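# Drop the whole wire into the bin below its rim

## Task

Get every part of the wire inside the bin so that none of it sits above the bin's rim; the attempt can be judged a failure if any wire is left dangling over the table's edge.

## Robot and tools

Robot: two UR20-type arms, left_arm and right_arm, each with a Robotiq 2F-85 two-finger gripper and a wrist camera. Bases in the scene frame: left_arm at (+0.085, +0.755, 0) m, right_arm at (-0.089, -0.689, 0) m, both turned almost nothing about z. Scene frame: origin at table-top height halfway between the arms, +z up, +x out over the table, left_arm on the +y side. Camera image sides do not match arm names. Cameras: cam_high, cam_low, cam_left_wrist, cam_right_wrist, each 672x504.

Frames: every hand pose, velocity, Hand target and offset for an arm uses that arm's own base frame; the table and fixed cameras use the scene frame. On the gripper, fingers point along its +z and close along its y. end_effector_position is the pinch point between closed pads; closed fingertips extend about 19 mm past it, open ones about 6 mm. A camera block sticks out about 10 cm toward the gripper's +x.

execute_actions(actions, cameras): actions is a list of actions; each action is up to 15 rows, one per 1/30 s step, and a short action repeats its last row to fill 15 steps. Every row is one flat list of 18 numbers in [-1, 1] covering both arms: left dx, dy, dz, rx, ry, rz, gripper position, force_limit, speed, then the same nine for the right arm. The six pose numbers are offsets, not poses: they count from that arm's Hand target as it stood when the action began (every row from that same start), along the arm's base axes, turning about the Hand target's position. 1.0 = 0.6 m or 180 degrees; rx, ry, rz form one rotation vector. Repeating an offset in a new action moves further. All zeros re-requests the current Hand target. Gripper numbers are absolute settings: position +1 fully open (85 mm), about -0.8 pads touching, -1 closes until blocked; force_limit and speed set grip strength and finger speed (speed -1 about 20 mm/s, 0 about 85, +1 about 150); both start at +1. Always resend the gripper numbers you want kept, since 0 is itself a command. An empty actions list returns images and fuller state.

move(target, speed, blend, stop_force, zero, blocking, cameras): target is one 18-number row as above, or a list of up to 15 such rows; every row is an offset from the same starting Hand targets, not from the previous row. Grippers follow straight lines and all arms finish together, taking at least 0.5 s and at most 10 s. speed: m/s, 0.002 to 4.2, default 0.25 (turning up to twice that in rad/s), one value or one per target. blend: corner rounding in m for lists, default 0 (stop at each). stop_force: 6 to 120 N, ends an arm's path when its wrist sensor feels that much push against its travel; do not rely on it when the gripper rotates, and omit it when lifting off a contact. zero (only with stop_force, default true) rezeroes the sensor first. blocking=false returns after about 0.5 s while the move continues (not allowed with stop_force). Paths do not avoid obstacles or the other arm; avoid routing a gripper near its own base. The result adds a move: line such as done, off_target, moving, held or fault, plus limits (paced = pose clipped, held = steps withheld).

wait(seconds 0 to 10, cameras) lets time run. stop(cameras) brakes a running move. zoom_image(camera, region [x0, y0, x1, y1] in pixels, at most 504 wide and high) enlarges part of the newest image from that camera. zero_wrist_force(arm) rezeroes one wrist sensor. read_manual(section) gives licence texts only. finished_scene(scene 1 or 2) ends the scene for good; make no other call in that reply.

Results: positions in metres, end_effector_quat_wxyz, velocities in m/s and rad/s, all in each arm's base frame. Hand target is the last commanded pose after the controller limits orientation to within 32 degrees of the measured one; the gripper may rest short of it, so resend the shortfall as an offset. object_status: 0 moving, 1 blocked while opening, 2 blocked while closing (a grip), 3 reached the requested position or pads met (a thin object may still be held). position_measured is in counts: 3 open, 78 about 60 mm, 130 about 40 mm, 180 about 20 mm, 230 closed. Wrist force and torque are in the gripper's own axes. Joint torques include the arm's own weight. Motion lags commands by about 0.2 s.

Cautions: arms are stiff; commanding even slightly past a firm contact can fault. An outside force near 150 N (plus or minus 25) or joint torque at its limit (93 N m on wrists, 376 elbow, 642 shoulder) stops the arm for 10 s. Keep the arms from touching each other, including one gripper closing on the other's fingers. Long holds or stretched poses heat motors; 85 °C brakes the arm for 30 to 60 s. Do not drop or fling the wire, release it while it moves, strike the table or bin, or let anything fall or be left off the table. Keep the wire off the table edge. The wire may get a small random nudge now and then. Shorter, smoother runs are better.

Each tool is called after "Request:" by a JSON object that holds its "name" and its "arguments".

## Session

Request:
{"name": "execute_actions", "arguments": {"actions": []}}

Scene clock: 0.00 s.
left_arm: end_effector_position=(+0.6194, -0.5374, +0.1008) position_measured=3 object_status=3 end_effector_quat_wxyz=(-0.295, -0.557, +0.754, -0.188) | right_arm: end_effector_position=(+1.4945, +0.6079, +0.3834) position_measured=3 object_status=3 end_effector_quat_wxyz=(-0.089, +0.752, +0.651, +0.049)
Joint positions: left_arm=[-0.706 -1.11 2.388 -3.13 -2.237 -2.076] | right_arm=[3.612 -2.525 -0.658 -1.476 1.768 2.189]
Joint velocities: within noise
Joint torques (N m): no reading
Wrist force (N): no reading
Wrist torque (N m): no reading
Wrist force, peak (N): no reading
Hand target: left_arm +0.6194, -0.5374, +0.1008; -0.295, -0.557, +0.754, -0.188 | right_arm +1.4945, +0.6079, +0.3834; -0.089, +0.752, +0.651, +0.049
Tool commands: left_gripper/position=+1.0 left_gripper/force_limit=+1.0 left_gripper/speed=+1.0 right_gripper/position=+1.0 right_gripper/force_limit=+1.0 right_gripper/speed=+1.0

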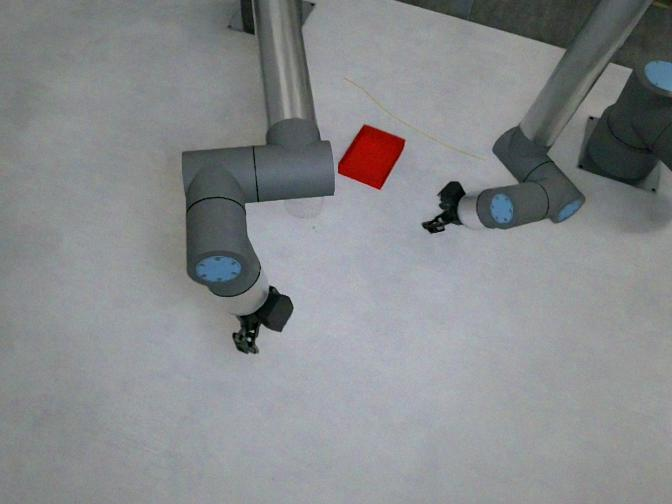

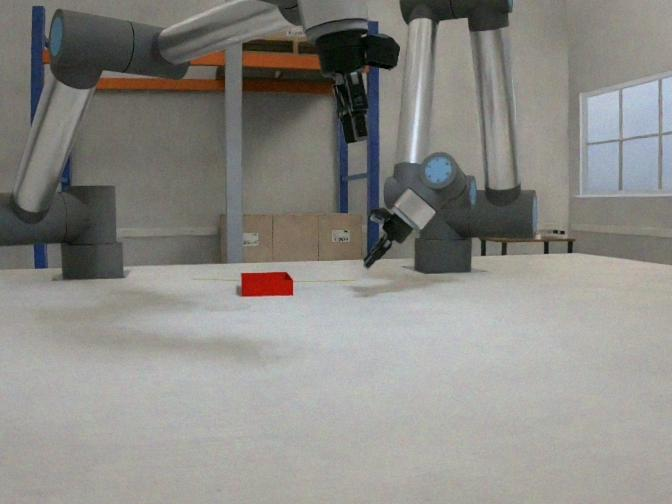

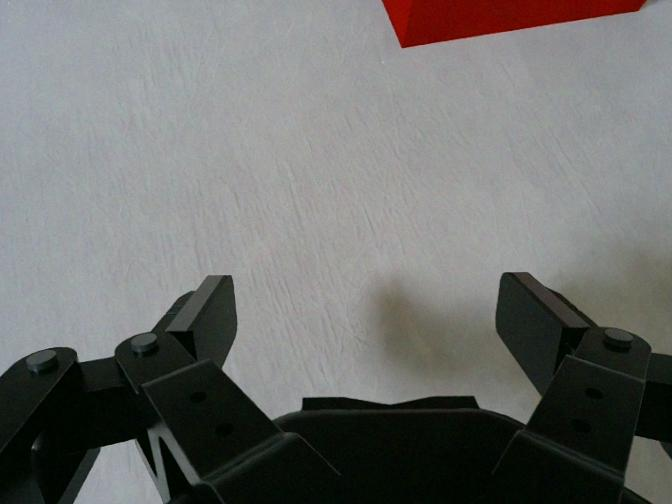

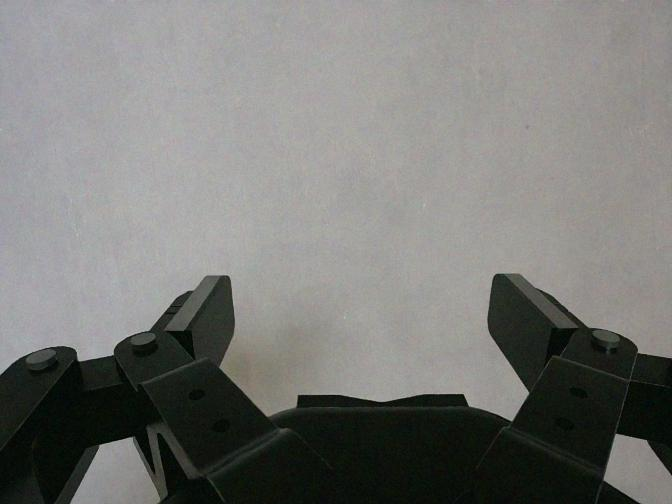

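Request:
{"name": "zoom_image", "arguments": {"camera": "cam_high", "region": [320, 60, 500, 200]}}

Request:
{"name": "zoom_image", "arguments": {"camera": "cam_low", "region": [180, 250, 380, 310]}}

Scaled by 2.800 from the camera's 672x504 image, which has a finer 960x720 frame.

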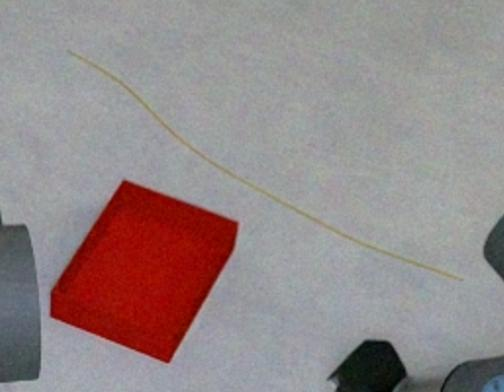

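Scaled by 2.520 from the camera's 672x504 image, which has a finer 960x720 frame.

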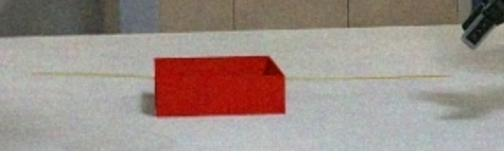

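Request:
{"name": "move", "arguments": {"target": [-0.617,0.195,0.333,0.2195,-0.0606,0.058,1,1,1,0,0,0,0,0,0,1,1,1], "speed": 0.6, "cameras": ["cam_high","cam_left_wrist"]}}

Scene clock: 25.77 s.
left_arm: end_effector_position=(+0.2492, -0.4203, +0.3006) position_measured=3 object_status=3 end_effector_quat_wxyz=(+0.000, -0.668, +0.744, +0.000) | right_arm: end_effector_position=(+1.4945, +0.6079, +0.3834) position_measured=3 object_status=3 end_effector_quat_wxyz=(-0.089, +0.752, +0.651, +0.049)
Joint positions: left_arm=[-1.459 -1.957 2.534 -2.148 -1.572 -2.922] | right_arm=[3.612 -2.525 -0.658 -1.476 1.768 2.189]
Joint torques (N m): left_arm=[-22.71 -17.27 -98.98 -5 2.64 -4.4] | right_arm=[-3.46 318.16 95.85 9.61 1.37 -0.36]
Wrist force (N): left_arm=[-1.9 -0.1 -1.1] | right_arm=[0.2 0.1 -0.1]
Wrist torque (N m): left_arm=[-0.13 0.64 0.90] | right_arm=[0.01 -0.03 0.00]
Wrist force, peak (N): left_arm=[-0.9 4.0 -4.3] | right_arm=[-0.4 0.2 0.3]
Hand target: left_arm +0.2492, -0.4204, +0.3006; +0.000, -0.668, +0.744, +0.000 | right_arm +1.4945, +0.6079, +0.3834; -0.089, +0.752, +0.651, +0.049
Off the commanded pose: left_arm 0.000 m, 0 deg | right_arm 0.000 m, 0 deg.
move: done
Images, in order (width x height): cam_high 672x504, cam_left_wrist 672x504.

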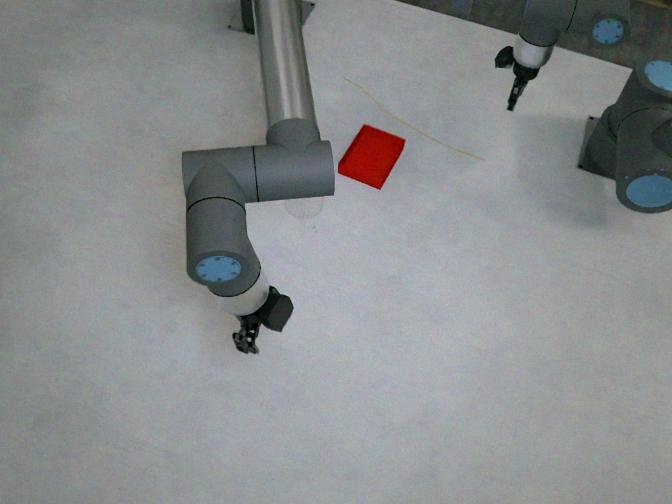

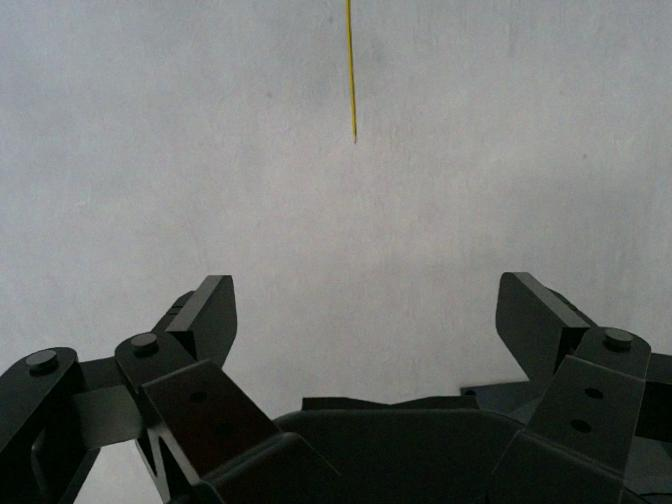

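Request:
{"name": "move", "arguments": {"target": [-0.0223,-0.0813,-0.4,0,0,0,-0.38,1,1,0,0,0,0,0,0,1,1,1], "speed": 0.5, "cameras": ["cam_left_wrist"]}}

Scene clock: 43.63 s.
left_arm: end_effector_position=(+0.2358, -0.4692, +0.0607) position_measured=177 object_status=3 end_effector_quat_wxyz=(+0.000, -0.668, +0.744, +0.000) | right_arm: end_effector_position=(+1.4945, +0.6079, +0.3834) position_measured=3 object_status=3 end_effector_quat_wxyz=(-0.089, +0.752, +0.651, +0.049)
Joint positions: left_arm=[-1.497 -1.448 2.712 -2.834 -1.572 -2.96] | right_arm=[3.612 -2.525 -0.658 -1.476 1.768 2.189]
Joint torques (N m): left_arm=[26.19 -43.02 -17.09 -13.27 -3.11 7.01] | right_arm=[-3.47 315.25 96.61 9.96 1.74 -0.45]
Wrist force (N): left_arm=[-1.7 1.1 -1.4] | right_arm=[-0.3 -0.2 -0.4]
Wrist torque (N m): left_arm=[0.10 0.64 0.49] | right_arm=[-0.03 0.05 0.00]
Wrist force, peak (N): left_arm=[-1.8 0.1 -6.0] | right_arm=[-0.4 -0.1 0.5]
Hand target: left_arm +0.2358, -0.4692, +0.0606; +0.000, -0.668, +0.744, +0.000 | right_arm +1.4945, +0.6079, +0.3834; -0.089, +0.752, +0.651, +0.049
Off the commanded pose: left_arm 0.000 m, 0 deg | right_arm 0.000 m, 0 deg.
move: done
Images, in order (width x height): cam_left_wrist 672x504.

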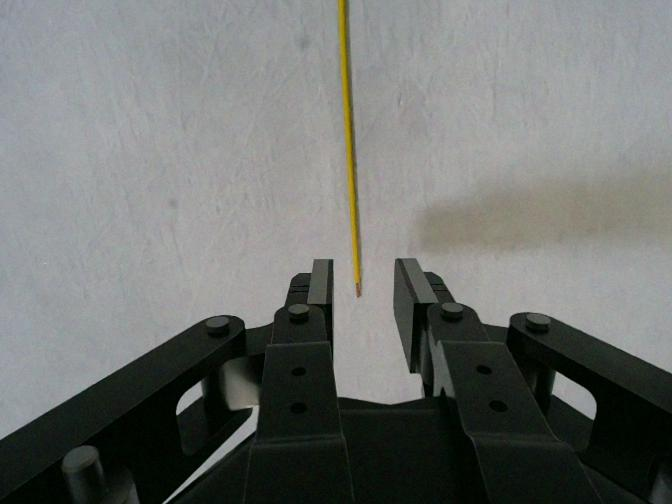

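Request:
{"name": "move", "arguments": {"target": [0,0,-0.06,0,0,0,-0.38,1,1,0,0,0,0,0,0,1,1,1], "speed": 0.1}}

Request:
{"name": "move", "arguments": {"target": [0,0,-0.04,0,0,0,-0.38,1,1,0,0,0,0,0,0,1,1,1], "speed": 0.01, "stop_force": 8, "cameras": ["cam_left_wrist"]}}

Scene clock: 53.47 s.
left_arm: end_effector_position=(+0.2358, -0.4692, +0.0247) position_measured=177 object_status=3 end_effector_quat_wxyz=(+0.000, -0.668, +0.744, +0.000) | right_arm: end_effector_position=(+1.4945, +0.6079, +0.3834) position_measured=3 object_status=3 end_effector_quat_wxyz=(-0.089, +0.752, +0.651, +0.049)
Joint positions: left_arm=[-1.497 -1.349 2.732 -2.954 -1.572 -2.96] | right_arm=[3.612 -2.525 -0.658 -1.476 1.768 2.189]
Joint torques (N m): left_arm=[2.94 -53.11 -5.45 -12.26 -2.49 1.01] | right_arm=[-3.96 315.85 96.69 10.1 1.41 -0.71]
Wrist force (N): left_arm=[-1.8 0.5 -1.2] | right_arm=[-0.4 -0.3 0.2]
Wrist torque (N m): left_arm=[0.00 0.63 0.49] | right_arm=[-0.05 0.07 0.01]
Wrist force, peak (N): left_arm=[-2.0 0.9 -3.2] | right_arm=[-0.5 0.4 0.5]
Hand target: left_arm +0.2358, -0.4692, +0.0246; +0.000, -0.668, +0.744, +0.000 | right_arm +1.4945, +0.6079, +0.3834; -0.089, +0.752, +0.651, +0.049
Off the commanded pose: left_arm 0.000 m, 0 deg | right_arm 0.000 m, 0 deg.
move: done

Scene clock: 54.90 s.
left_arm: end_effector_position=(+0.2358, -0.4687, +0.0185) position_measured=177 object_status=3 end_effector_quat_wxyz=(+0.000, -0.668, +0.744, +0.001) | right_arm: end_effector_position=(+1.4945, +0.6079, +0.3834) position_measured=3 object_status=3 end_effector_quat_wxyz=(-0.089, +0.752, +0.651, +0.049)
Joint positions: left_arm=[-1.497 -1.332 2.735 -2.972 -1.572 -2.96] | right_arm=[3.612 -2.525 -0.658 -1.476 1.768 2.189]
Joint torques (N m): left_arm=[5.13 -79.09 -23.73 -10.64 -0.01 1.14] | right_arm=[-3.98 316.9 97.15 9.77 1.48 -0.65]
Wrist force (N): left_arm=[-0.2 0.9 -2.6] | right_arm=[0.0 -0.5 0.5]
Wrist torque (N m): left_arm=[0.08 0.36 0.48] | right_arm=[-0.10 0.00 0.00]
Wrist force, peak (N): left_arm=[-30.8 6.3 -133.3] | right_arm=[0.3 0.3 0.7]
Hand target: left_arm +0.2358, -0.4687, +0.0185; +0.000, -0.668, +0.744, +0.001 (not the last commanded pose) | right_arm +1.4945, +0.6079, +0.3834; -0.089, +0.752, +0.651, +0.049
Tool commands: left_gripper/position=-0.380392 left_gripper/force_limit=+1.0 left_gripper/speed=+1.0 right_gripper/position=+1.0 right_gripper/force_limit=+1.0 right_gripper/speed=+1.0
Off the commanded pose: left_arm 0.018 m, 0 deg | right_arm 0.000 m, 0 deg.
FORCE FAULT: contact force on the left arm reached its limit, and that arm stopped. The contact can be on any part of that arm, not only on its tool. That arm's remaining commands of this call were not run. That arm is still stopped at the end of this call. That arm stays stopped for about 9 more seconds. Until then a move that you send moves the other arm only, and its call returns only when the move has ended. Once the stop has ended, the next robot result says so. If the stop ends while you think or write, that arm runs what you send next, counted from a new Hand target: where the arm stands when the stop ends. While its stop runs, that arm takes no new command, but its gripper still runs the gripper command that each later call begins with. Until it ends, the stop uses up actions while you think or wait. An arm that is not stopped still takes commands.
move: fault (left_arm; stop_force had ended the path)
Images, in order (width x height): cam_left_wrist 672x504.

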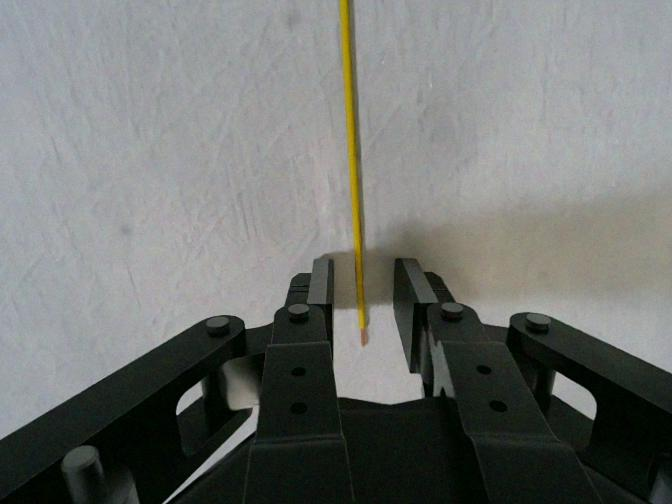

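Request:
{"name": "wait", "arguments": {"seconds": 7}}

Request:
{"name": "move", "arguments": {"target": [0,0,0.002,0,0,0,-0.38,-1,-1,0,0,0,0,0,0,1,1,1], "speed": 0.01}}

Request:
{"name": "move", "arguments": {"target": [0,0,0,0,0,0,-1,-0.6,-1,0,0,0,0,0,0,1,1,1], "cameras": ["cam_left_wrist"]}}

Scene clock: 66.00 s.
left_arm: end_effector_position=(+0.2358, -0.4687, +0.0185) position_measured=177 object_status=3 end_effector_quat_wxyz=(+0.000, -0.668, +0.744, +0.001) | right_arm: end_effector_position=(+1.4945, +0.6079, +0.3834) position_measured=3 object_status=3 end_effector_quat_wxyz=(-0.089, +0.752, +0.651, +0.049)
Joint positions: left_arm=[-1.497 -1.332 2.735 -2.972 -1.572 -2.96] | right_arm=[3.612 -2.525 -0.658 -1.476 1.768 2.189]
Joint torques (N m): left_arm=[3.74 -75.21 -23.61 -10.79 -0.31 1.11] | right_arm=[-4.88 318.37 98.5 9.71 1.59 -0.56]
Wrist force (N): left_arm=[0.1 0.8 -2.6] | right_arm=[-0.2 0.0 -0.3]
Wrist torque (N m): left_arm=[0.06 0.31 0.49] | right_arm=[-0.01 0.03 0.00]
Wrist force, peak (N): left_arm=[0.3 0.8 -3.0] | right_arm=[-0.4 0.2 0.7]
Hand target: left_arm +0.2358, -0.4687, +0.0185; +0.000, -0.668, +0.744, +0.001 (not the last commanded pose) | right_arm +1.4945, +0.6079, +0.3834; -0.089, +0.752, +0.651, +0.049
Tool commands: left_gripper/position=-0.380392 left_gripper/force_limit=+1.0 left_gripper/speed=+1.0 right_gripper/position=+1.0 right_gripper/force_limit=+1.0 right_gripper/speed=+1.0
Off the commanded pose: left_arm 0.018 m, 0 deg | right_arm 0.000 m, 0 deg.
FORCE FAULT, CONTINUED: the left arm's stop, for the force fault that an earlier result reported, is over. The rest of the stop counts as 19 of the actions that you can send in this scene. That arm's target is now where it stood when the stop ended, not its last command. That arm accepts commands again.
wait: 7.00 s; at rest from the start

Scene clock: 66.70 s.
left_arm: end_effector_position=(+0.2358, -0.4687, +0.0197) position_measured=177 object_status=3 end_effector_quat_wxyz=(+0.000, -0.668, +0.744, +0.001) | right_arm: end_effector_position=(+1.4945, +0.6079, +0.3834) position_measured=3 object_status=3 end_effector_quat_wxyz=(-0.089, +0.752, +0.651, +0.049)
Joint positions: left_arm=[-1.497 -1.335 2.734 -2.968 -1.572 -2.96] | right_arm=[3.612 -2.525 -0.658 -1.476 1.768 2.189]
Joint torques (N m): left_arm=[4.99 -104.43 -43.16 -5.6 -0.46 1.32] | right_arm=[-4 316.97 97.95 9.81 1.82 -0.76]
Wrist force (N): left_arm=[-0.1 0.4 -1.8] | right_arm=[-0.1 -0.3 0.3]
Wrist torque (N m): left_arm=[-0.02 0.34 0.49] | right_arm=[-0.05 0.02 0.00]
Wrist force, peak (N): left_arm=[0.5 0.6 -2.8] | right_arm=[0.3 -0.3 0.1]
Hand target: left_arm +0.2358, -0.4687, +0.0197; +0.000, -0.668, +0.744, +0.001 | right_arm +1.4945, +0.6079, +0.3834; -0.089, +0.752, +0.651, +0.049
Off the commanded pose: left_arm 0.000 m, 0 deg | right_arm 0.000 m, 0 deg.
move: done

Scene clock: 68.00 s.
left_arm: end_effector_position=(+0.2358, -0.4687, +0.0197) position_measured=228 object_status=0 end_effector_quat_wxyz=(+0.000, -0.668, +0.744, +0.001) | right_arm: end_effector_position=(+1.4945, +0.6079, +0.3834) position_measured=3 object_status=3 end_effector_quat_wxyz=(-0.089, +0.752, +0.651, +0.049)
Joint positions: left_arm=[-1.497 -1.335 2.734 -2.968 -1.572 -2.96] | right_arm=[3.612 -2.525 -0.658 -1.476 1.768 2.189]
Joint torques (N m): left_arm=[-0.35 -101.91 -41.69 -4.84 -0.34 1.32] | right_arm=[-4.26 317.43 97.19 9.68 1.66 -0.64]
Wrist force (N): left_arm=[0.1 0.5 -6.0] | right_arm=[0.0 0.1 0.2]
Wrist torque (N m): left_arm=[-0.03 0.23 0.49] | right_arm=[0.01 0.00 0.00]
Wrist force, peak (N): left_arm=[-0.1 1.1 -6.1] | right_arm=[-0.4 -0.4 0.3]
Hand target: left_arm +0.2358, -0.4687, +0.0197; +0.000, -0.668, +0.744, +0.001 | right_arm +1.4945, +0.6079, +0.3834; -0.089, +0.752, +0.651, +0.049
Off the commanded pose: left_arm 0.000 m, 0 deg | right_arm 0.000 m, 0 deg.
move: done
Images, in order (width x height): cam_left_wrist 672x504.

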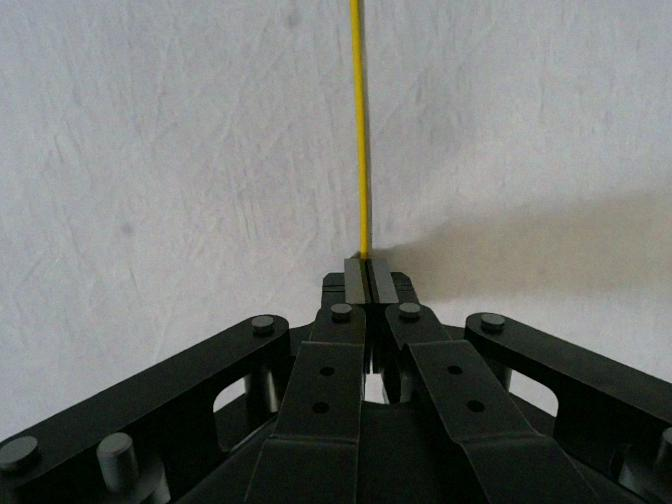

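Request:
{"name": "move", "arguments": {"target": [[0,-0.15,0.3,0,0,0,-1,-0.6,-1,0,0,0,0,0,0,1,1,1],[0.05,-0.4,0.8,0,0,0,-1,-0.6,-1,0,0,0,0,0,0,1,1,1]], "speed": 0.3, "blend": [0.05,0], "cameras": ["all"]}}

Scene clock: 74.60 s.
left_arm: end_effector_position=(+0.2658, -0.7087, +0.4996) position_measured=230 object_status=3 end_effector_quat_wxyz=(+0.000, -0.668, +0.744, +0.001) | right_arm: end_effector_position=(+1.4945, +0.6079, +0.3834) position_measured=3 object_status=3 end_effector_quat_wxyz=(-0.089, +0.752, +0.651, +0.049)
Joint positions: left_arm=[-1.48 -1.701 2.058 -1.926 -1.572 -2.943] | right_arm=[3.612 -2.525 -0.658 -1.476 1.768 2.189]
Joint torques (N m): left_arm=[24.85 -42.93 -103.99 -5.14 -3.33 7.01] | right_arm=[-4.33 316 99.34 9.61 2.1 -0.7]
Wrist force (N): left_arm=[0.2 0.7 -2.6] | right_arm=[0.0 0.0 -0.1]
Wrist torque (N m): left_arm=[0.03 0.26 0.50] | right_arm=[-0.01 0.01 0.00]
Wrist force, peak (N): left_arm=[-0.6 0.6 -6.8] | right_arm=[-0.8 -0.2 0.2]
Hand target: left_arm +0.2658, -0.7087, +0.4997; +0.000, -0.668, +0.744, +0.001 | right_arm +1.4945, +0.6079, +0.3834; -0.089, +0.752, +0.651, +0.049
Off the commanded pose: left_arm 0.000 m, 0 deg | right_arm 0.000 m, 0 deg.
move: done

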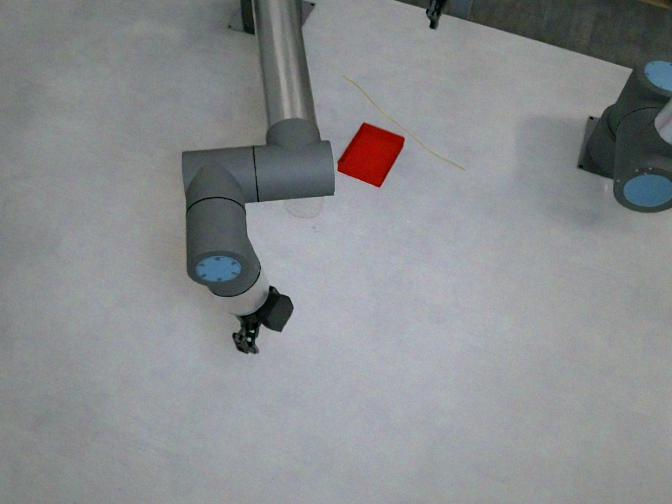

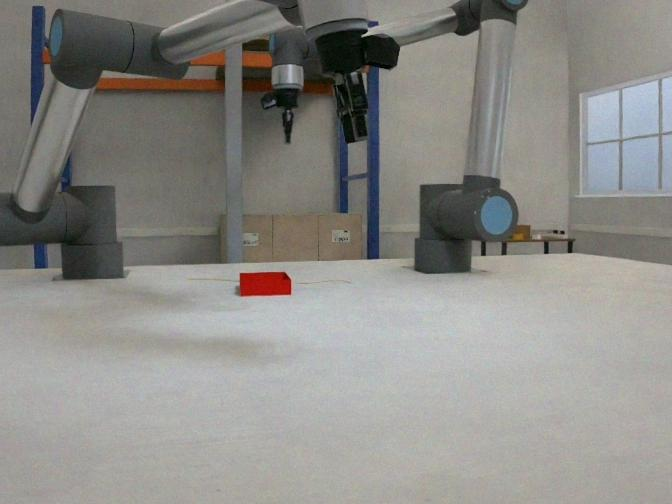

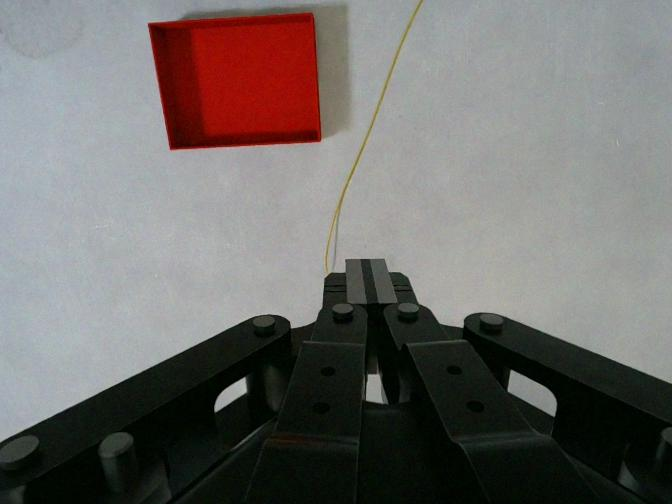

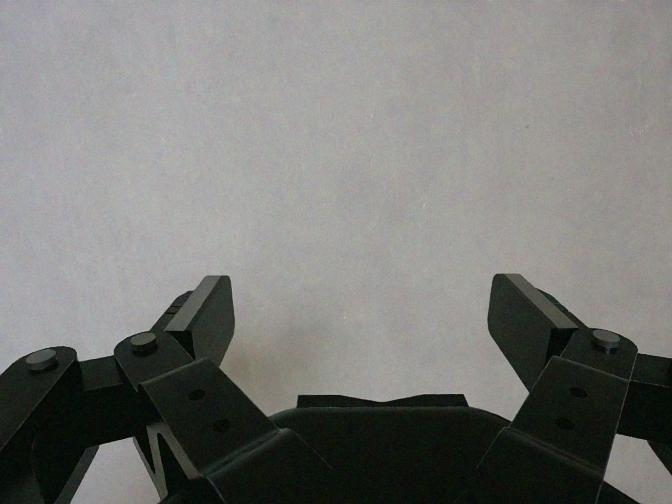

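Request:
{"name": "move", "arguments": {"target": [0.055,0.31,-0.48,0,0,-0.05,-0.38,-0.6,-0.5,0,0,0,0,0,0,1,1,1], "speed": 0.5, "cameras": ["cam_left_wrist"]}}

Scene clock: 90.40 s.
left_arm: end_effector_position=(+0.2988, -0.5228, +0.2118) position_measured=177 object_status=3 end_effector_quat_wxyz=(+0.000, -0.608, +0.794, +0.001) | right_arm: end_effector_position=(+1.4945, +0.6079, +0.3834) position_measured=3 object_status=3 end_effector_quat_wxyz=(-0.089, +0.752, +0.651, +0.049)
Joint positions: left_arm=[-1.392 -1.656 2.504 -2.417 -1.571 -2.698] | right_arm=[3.612 -2.525 -0.658 -1.476 1.768 2.189]
Joint torques (N m): left_arm=[25.42 -30.27 -46.14 -12.38 -3.96 7.08] | right_arm=[-3.65 316.68 99.3 9.64 1.92 -0.69]
Wrist force (N): left_arm=[0.6 0.6 -1.8] | right_arm=[0.1 -0.2 -0.3]
Wrist torque (N m): left_arm=[0.01 0.17 0.47] | right_arm=[-0.03 -0.02 0.00]
Wrist force, peak (N): left_arm=[3.1 0.4 -6.6] | right_arm=[-0.2 -0.6 0.3]
Hand target: left_arm +0.2988, -0.5227, +0.2117; +0.000, -0.608, +0.794, +0.001 | right_arm +1.4945, +0.6079, +0.3834; -0.089, +0.752, +0.651, +0.049
Off the commanded pose: left_arm 0.000 m, 0 deg | right_arm 0.000 m, 0 deg.
move: done
Images, in order (width x height): cam_left_wrist 672x504.

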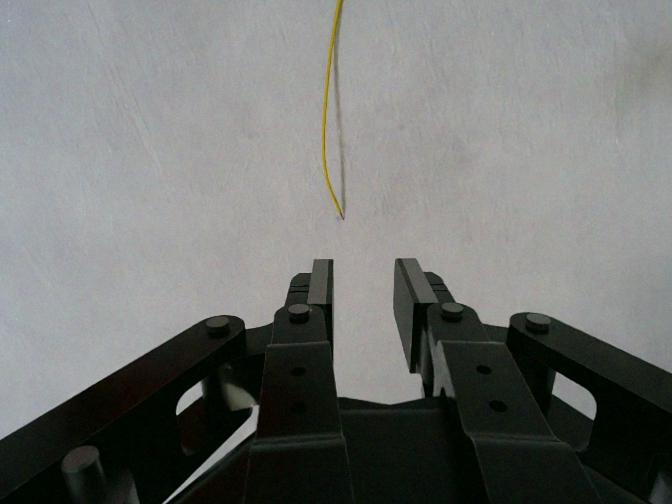

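Request:
{"name": "move", "arguments": {"target": [[0.0192,-0.0312,-0.28,0,0,0,-0.38,-0.6,-0.5,0,0,0,0,0,0,1,1,1],[0.0192,-0.0312,-0.3205,0,0,0,-0.38,-0.6,-0.5,0,0,0,0,0,0,1,1,1]], "speed": [0.3,0.03], "blend": [0.005,0], "cameras": ["cam_left_wrist"]}}

Scene clock: 102.47 s.
left_arm: end_effector_position=(+0.3103, -0.5415, +0.0195) position_measured=177 object_status=3 end_effector_quat_wxyz=(+0.000, -0.608, +0.794, +0.001) | right_arm: end_effector_position=(+1.4945, +0.6079, +0.3834) position_measured=3 object_status=3 end_effector_quat_wxyz=(-0.089, +0.752, +0.651, +0.049)
Joint positions: left_arm=[-1.378 -1.278 2.594 -2.886 -1.571 -2.684] | right_arm=[3.612 -2.525 -0.658 -1.476 1.768 2.189]
Joint torques (N m): left_arm=[25.06 -80.79 -12.72 -12.83 -3.71 7.65] | right_arm=[-1.72 314.77 98.71 9.5 1.92 -0.42]
Wrist force (N): left_arm=[0.4 0.3 -1.7] | right_arm=[-0.3 0.0 0.0]
Wrist torque (N m): left_arm=[-0.03 0.27 0.47] | right_arm=[0.01 0.06 0.00]
Wrist force, peak (N): left_arm=[0.2 0.5 -5.6] | right_arm=[-0.1 -0.2 0.7]
Hand target: left_arm +0.3103, -0.5414, +0.0194; +0.000, -0.608, +0.794, +0.001 | right_arm +1.4945, +0.6079, +0.3834; -0.089, +0.752, +0.651, +0.049
Off the commanded pose: left_arm 0.000 m, 0 deg | right_arm 0.000 m, 0 deg.
move: done
Images, in order (width x height): cam_left_wrist 672x504.

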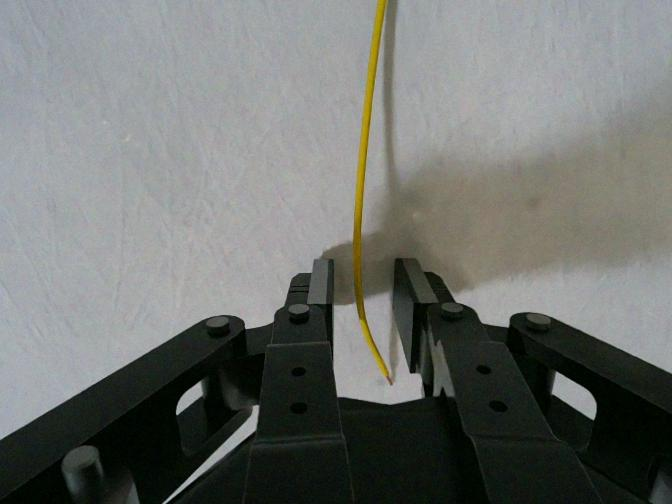

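Request:
{"name": "move", "arguments": {"target": [[0,0,0,0,0,0,-1,0,-0.7,0,0,0,0,0,0,1,1,1],[0,0,0.04,0,0,0,-1,0,-0.7,0,0,0,0,0,0,1,1,1]], "speed": 0.1, "cameras": ["cam_left_wrist"]}}

Scene clock: 114.57 s.
left_arm: end_effector_position=(+0.3103, -0.5414, +0.0433) position_measured=230 object_status=3 end_effector_quat_wxyz=(+0.000, -0.608, +0.794, +0.001) | right_arm: end_effector_position=(+1.4945, +0.6079, +0.3834) position_measured=3 object_status=3 end_effector_quat_wxyz=(-0.089, +0.752, +0.651, +0.049)
Joint positions: left_arm=[-1.378 -1.329 2.585 -2.825 -1.571 -2.684] | right_arm=[3.612 -2.525 -0.658 -1.476 1.768 2.189]
Joint torques (N m): left_arm=[18.24 -114.42 -51.51 -5.39 -0.24 5.96] | right_arm=[-1.58 313.92 99.63 9.82 1.94 -0.59]
Wrist force (N): left_arm=[0.3 0.4 -2.2] | right_arm=[0.3 0.0 -0.1]
Wrist torque (N m): left_arm=[-0.04 0.25 0.47] | right_arm=[0.01 -0.05 0.01]
Wrist force, peak (N): left_arm=[-0.2 0.3 -3.3] | right_arm=[-0.2 -0.5 0.3]
Hand target: left_arm +0.3103, -0.5414, +0.0434; +0.000, -0.608, +0.794, +0.001 | right_arm +1.4945, +0.6079, +0.3834; -0.089, +0.752, +0.651, +0.049
Off the commanded pose: left_arm 0.000 m, 0 deg | right_arm 0.000 m, 0 deg.
move: done
Images, in order (width x height): cam_left_wrist 672x504.

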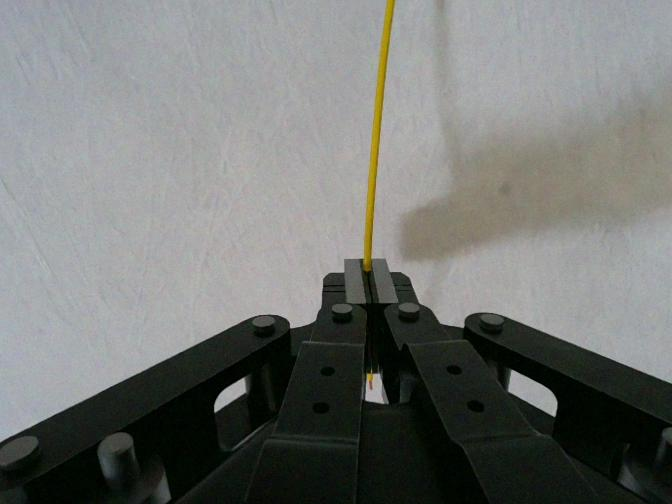

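Request:
{"name": "move", "arguments": {"target": [[-0.15,-0.3,0.5,0,0,0,-1,0,-0.7,0,0,0,0,0,0,1,1,1],[-0.2,-0.4,0.87,0,0,0,-1,0,-0.7,0,0,0,0,0,0,1,1,1]], "speed": 0.3, "blend": [0.05,0], "cameras": ["all"]}}

Scene clock: 121.27 s.
left_arm: end_effector_position=(+0.1903, -0.7814, +0.5653) position_measured=230 object_status=3 end_effector_quat_wxyz=(+0.000, -0.608, +0.794, +0.001) | right_arm: end_effector_position=(+1.4945, +0.6079, +0.3834) position_measured=3 object_status=3 end_effector_quat_wxyz=(-0.089, +0.752, +0.651, +0.049)
Joint positions: left_arm=[-1.584 -1.667 1.934 -1.836 -1.572 -2.89] | right_arm=[3.612 -2.525 -0.658 -1.476 1.768 2.189]
Joint torques (N m): left_arm=[-16.94 -58.62 -109.11 -4.95 2.46 -4.87] | right_arm=[-5.85 316.82 99.44 9.55 2.06 -0.61]
Wrist force (N): left_arm=[0.2 -0.3 -2.4] | right_arm=[-0.3 -0.1 0.0]
Wrist torque (N m): left_arm=[-0.18 0.24 0.87] | right_arm=[-0.01 0.06 0.01]
Wrist force, peak (N): left_arm=[0.7 0.6 -6.5] | right_arm=[-0.3 -0.6 0.3]
Hand target: left_arm +0.1903, -0.7814, +0.5654; +0.000, -0.608, +0.794, +0.001 | right_arm +1.4945, +0.6079, +0.3834; -0.089, +0.752, +0.651, +0.049
Off the commanded pose: left_arm 0.000 m, 0 deg | right_arm 0.000 m, 0 deg.
move: done

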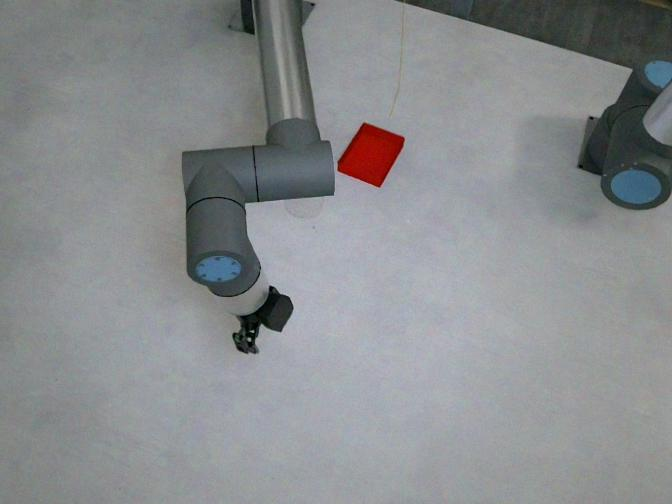

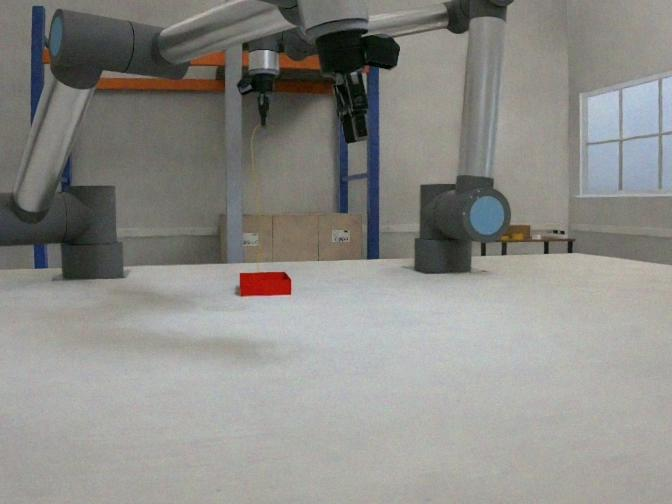

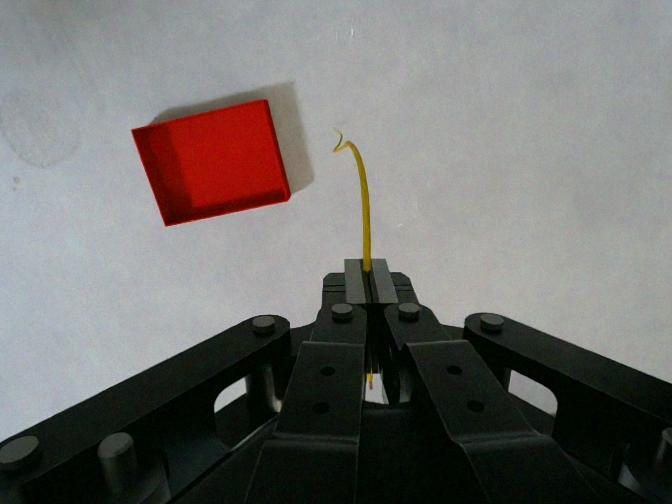

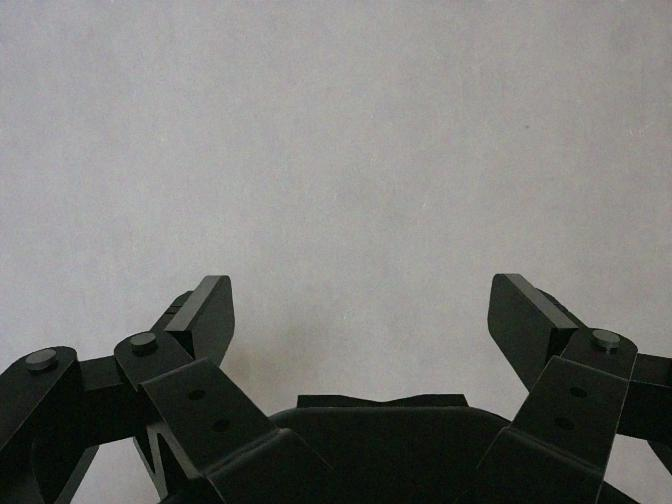

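Request:
{"name": "move", "arguments": {"target": [[0,0,0.27,0,0,0,-1,0,-0.7,0,0,0,0,0,0,1,1,1],[0.313,-0.037,0.27,0,0,0,-1,0,-0.7,0,0,0,0,0,0,1,1,1]], "speed": 0.2, "blend": [0.02,0], "cameras": ["cam_high","cam_low","cam_left_wrist"]}}

Scene clock: 134.13 s.
left_arm: end_effector_position=(+0.3779, -0.8036, +0.7274) position_measured=230 object_status=3 end_effector_quat_wxyz=(+0.000, -0.608, +0.794, +0.001) | right_arm: end_effector_position=(+1.4945, +0.6079, +0.3834) position_measured=3 object_status=3 end_effector_quat_wxyz=(-0.089, +0.752, +0.651, +0.049)
Joint positions: left_arm=[-1.359 -1.596 1.642 -1.616 -1.571 -2.665] | right_arm=[3.612 -2.525 -0.658 -1.476 1.768 2.189]
Joint torques (N m): left_arm=[33.05 -80.06 -112.66 -5.65 -3.22 7.4] | right_arm=[-2.93 316 102.14 9.38 2.13 -0.77]
Wrist force (N): left_arm=[0.1 0.6 -2.2] | right_arm=[-0.2 -0.1 0.5]
Wrist torque (N m): left_arm=[-0.04 0.25 0.48] | right_arm=[-0.02 0.04 0.01]
Wrist force, peak (N): left_arm=[-0.1 2.4 -5.1] | right_arm=[-0.5 0.5 0.6]
Hand target: left_arm +0.3781, -0.8036, +0.7274; +0.000, -0.608, +0.794, +0.001 | right_arm +1.4945, +0.6079, +0.3834; -0.089, +0.752, +0.651, +0.049
Off the commanded pose: left_arm 0.000 m, 0 deg | right_arm 0.000 m, 0 deg.
move: done
Images, in order (width x height): cam_high 672x504, cam_low 672x504, cam_left_wrist 672x504.

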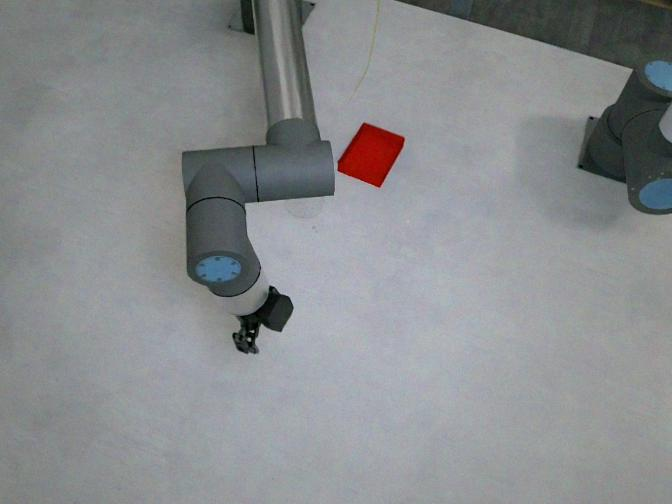

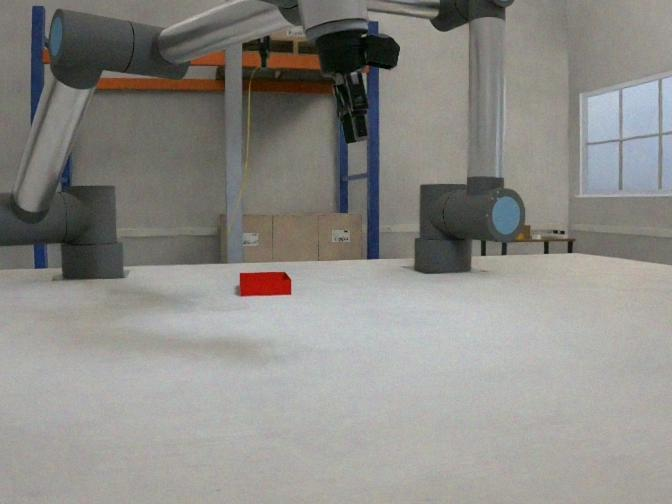

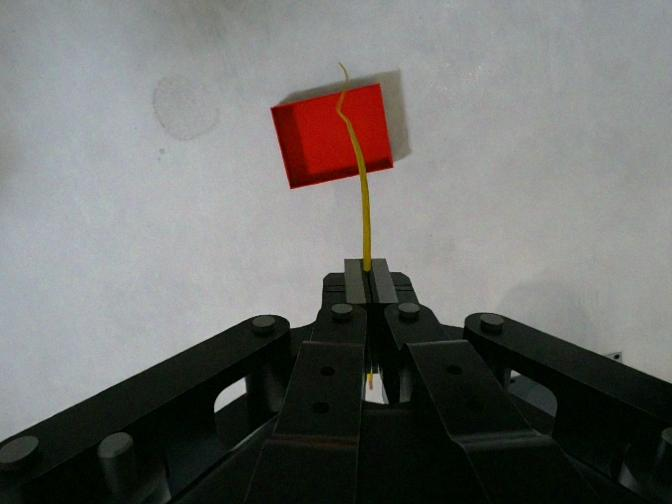

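Request:
{"name": "move", "arguments": {"target": [[0.067,0.133,0,0,0,0,-1,0,-0.7,0,0,0,0,0,0,1,1,1],[0.067,0.133,-0.2,0,0,0,-1,0,-0.7,0,0,0,0,0,0,1,1,1]], "speed": 0.15, "blend": [0.02,0], "cameras": ["cam_high","cam_low","cam_left_wrist"]}}

Scene clock: 146.27 s.
left_arm: end_effector_position=(+0.4183, -0.7239, +0.6075) position_measured=230 object_status=3 end_effector_quat_wxyz=(+0.000, -0.608, +0.794, +0.001) | right_arm: end_effector_position=(+1.4945, +0.6079, +0.3834) position_measured=3 object_status=3 end_effector_quat_wxyz=(-0.089, +0.752, +0.651, +0.049)
Joint positions: left_arm=[-1.289 -1.64 1.85 -1.779 -1.571 -2.595] | right_arm=[3.612 -2.525 -0.658 -1.476 1.768 2.189]
Joint torques (N m): left_arm=[27.39 -64.71 -74.33 -12.47 -1.5 7.19] | right_arm=[-3.04 315.04 100.96 9.45 2.04 -0.75]
Wrist force (N): left_arm=[0.3 0.0 -2.1] | right_arm=[0.0 0.3 0.0]
Wrist torque (N m): left_arm=[-0.12 0.24 0.52] | right_arm=[0.06 0.00 0.00]
Wrist force, peak (N): left_arm=[3.1 0.9 -2.3] | right_arm=[-0.7 0.0 0.1]
Hand target: left_arm +0.4183, -0.7238, +0.6074; +0.000, -0.608, +0.794, +0.001 | right_arm +1.4945, +0.6079, +0.3834; -0.089, +0.752, +0.651, +0.049
Off the commanded pose: left_arm 0.000 m, 0 deg | right_arm 0.000 m, 0 deg.
move: done
Images, in order (width x height): cam_high 672x504, cam_low 672x504, cam_left_wrist 672x504.

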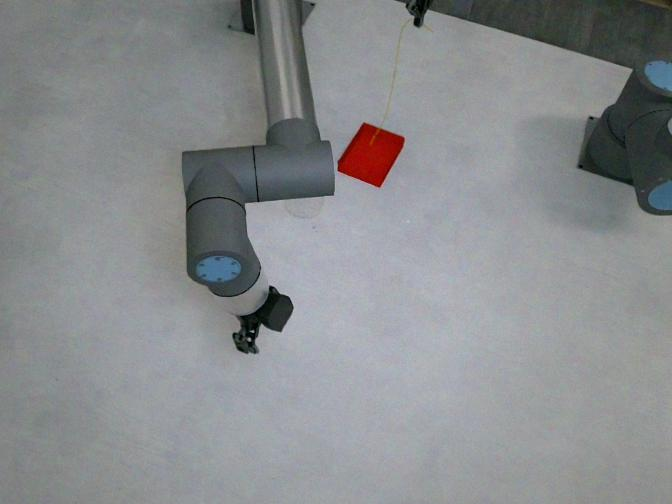

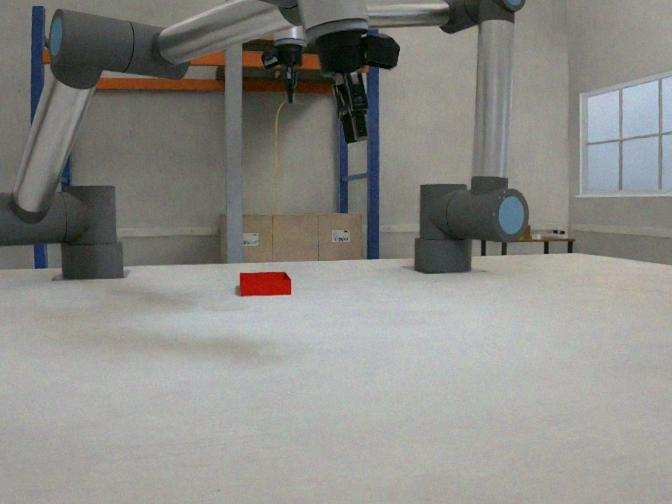

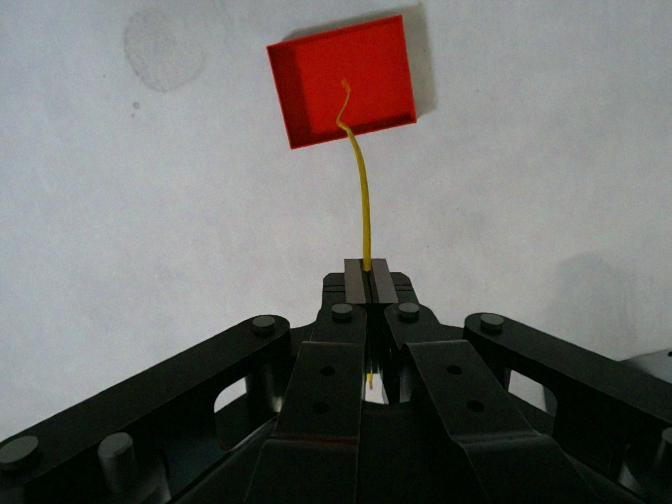

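Request:
{"name": "move", "arguments": {"target": [[0,0,-0.062,0,0,0,-1,0,-0.7,0,0,0,0,0,0,1,1,1],[0.007,-0.068,-0.128,0,0,0,-1,0,-0.7,0,0,0,0,0,0,1,1,1],[0.012,-0.132,-0.178,0,0,0,-1,0,-0.7,0,0,0,0,0,0,1,1,1],[-0.022,-0.193,-0.245,0,0,0,-1,0,-0.7,0,0,0,0,0,0,1,1,1],[-0.088,-0.193,-0.312,0,0,0,-1,0,-0.7,0,0,0,0,0,0,1,1,1],[-0.122,-0.132,-0.362,0,0,0,-1,0,-0.7,0,0,0,0,0,0,1,1,1],[-0.088,-0.073,-0.42,0,0,0,-1,0,-0.7,0,0,0,0,0,0,1,1,1],[-0.022,-0.073,-0.478,0,0,0,-1,0,-0.7,0,0,0,0,0,0,1,1,1]], "speed": 0.12, "blend": [0.015,0.015,0.015,0.015,0.015,0.015,0.015,0], "cameras": ["cam_high","cam_low","cam_left_wrist"]}}

Scene clock: 159.70 s.
left_arm: end_effector_position=(+0.4050, -0.7676, +0.3207) position_measured=230 object_status=3 end_effector_quat_wxyz=(+0.000, -0.608, +0.794, +0.001) | right_arm: end_effector_position=(+1.4945, +0.6079, +0.3834) position_measured=3 object_status=3 end_effector_quat_wxyz=(-0.089, +0.752, +0.651, +0.049)
Joint positions: left_arm=[-1.319 -1.454 2.093 -2.208 -1.571 -2.625] | right_arm=[3.612 -2.525 -0.658 -1.476 1.768 2.189]
Joint torques (N m): left_arm=[23.04 -92.87 -63.2 -12.36 -2.98 6.07] | right_arm=[-2.93 311.95 102.56 9.38 2.35 -0.76]
Wrist force (N): left_arm=[0.3 -0.4 -2.3] | right_arm=[-0.1 0.0 0.0]
Wrist torque (N m): left_arm=[-0.17 0.24 0.49] | right_arm=[-0.01 0.02 0.01]
Wrist force, peak (N): left_arm=[0.2 0.5 -4.8] | right_arm=[-0.7 -0.4 0.1]
Hand target: left_arm +0.4051, -0.7676, +0.3206; +0.000, -0.608, +0.794, +0.001 | right_arm +1.4945, +0.6079, +0.3834; -0.089, +0.752, +0.651, +0.049
Off the commanded pose: left_arm 0.000 m, 0 deg | right_arm 0.000 m, 0 deg.
move: done
Images, in order (width x height): cam_high 672x504, cam_low 672x504, cam_left_wrist 672x504.

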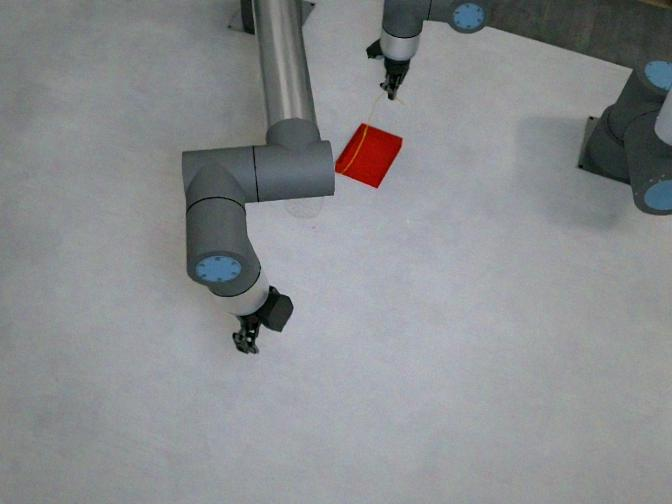

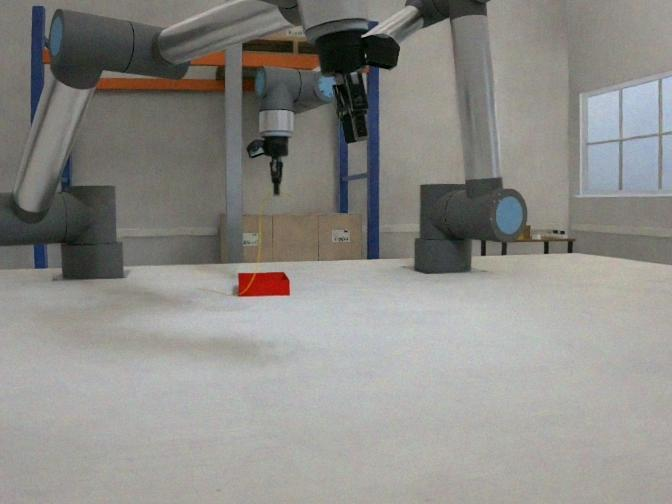

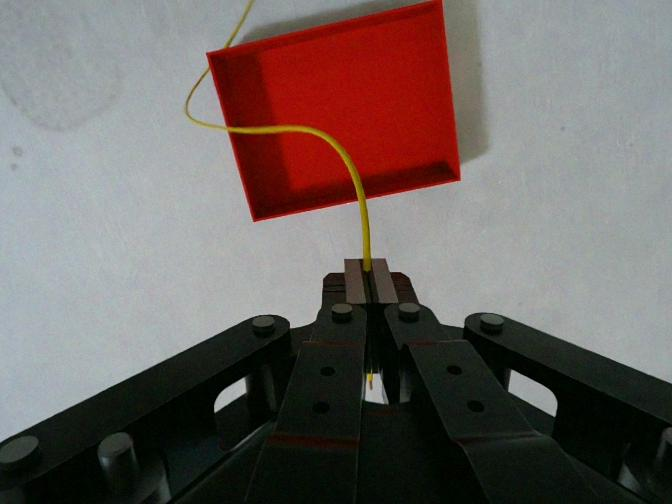

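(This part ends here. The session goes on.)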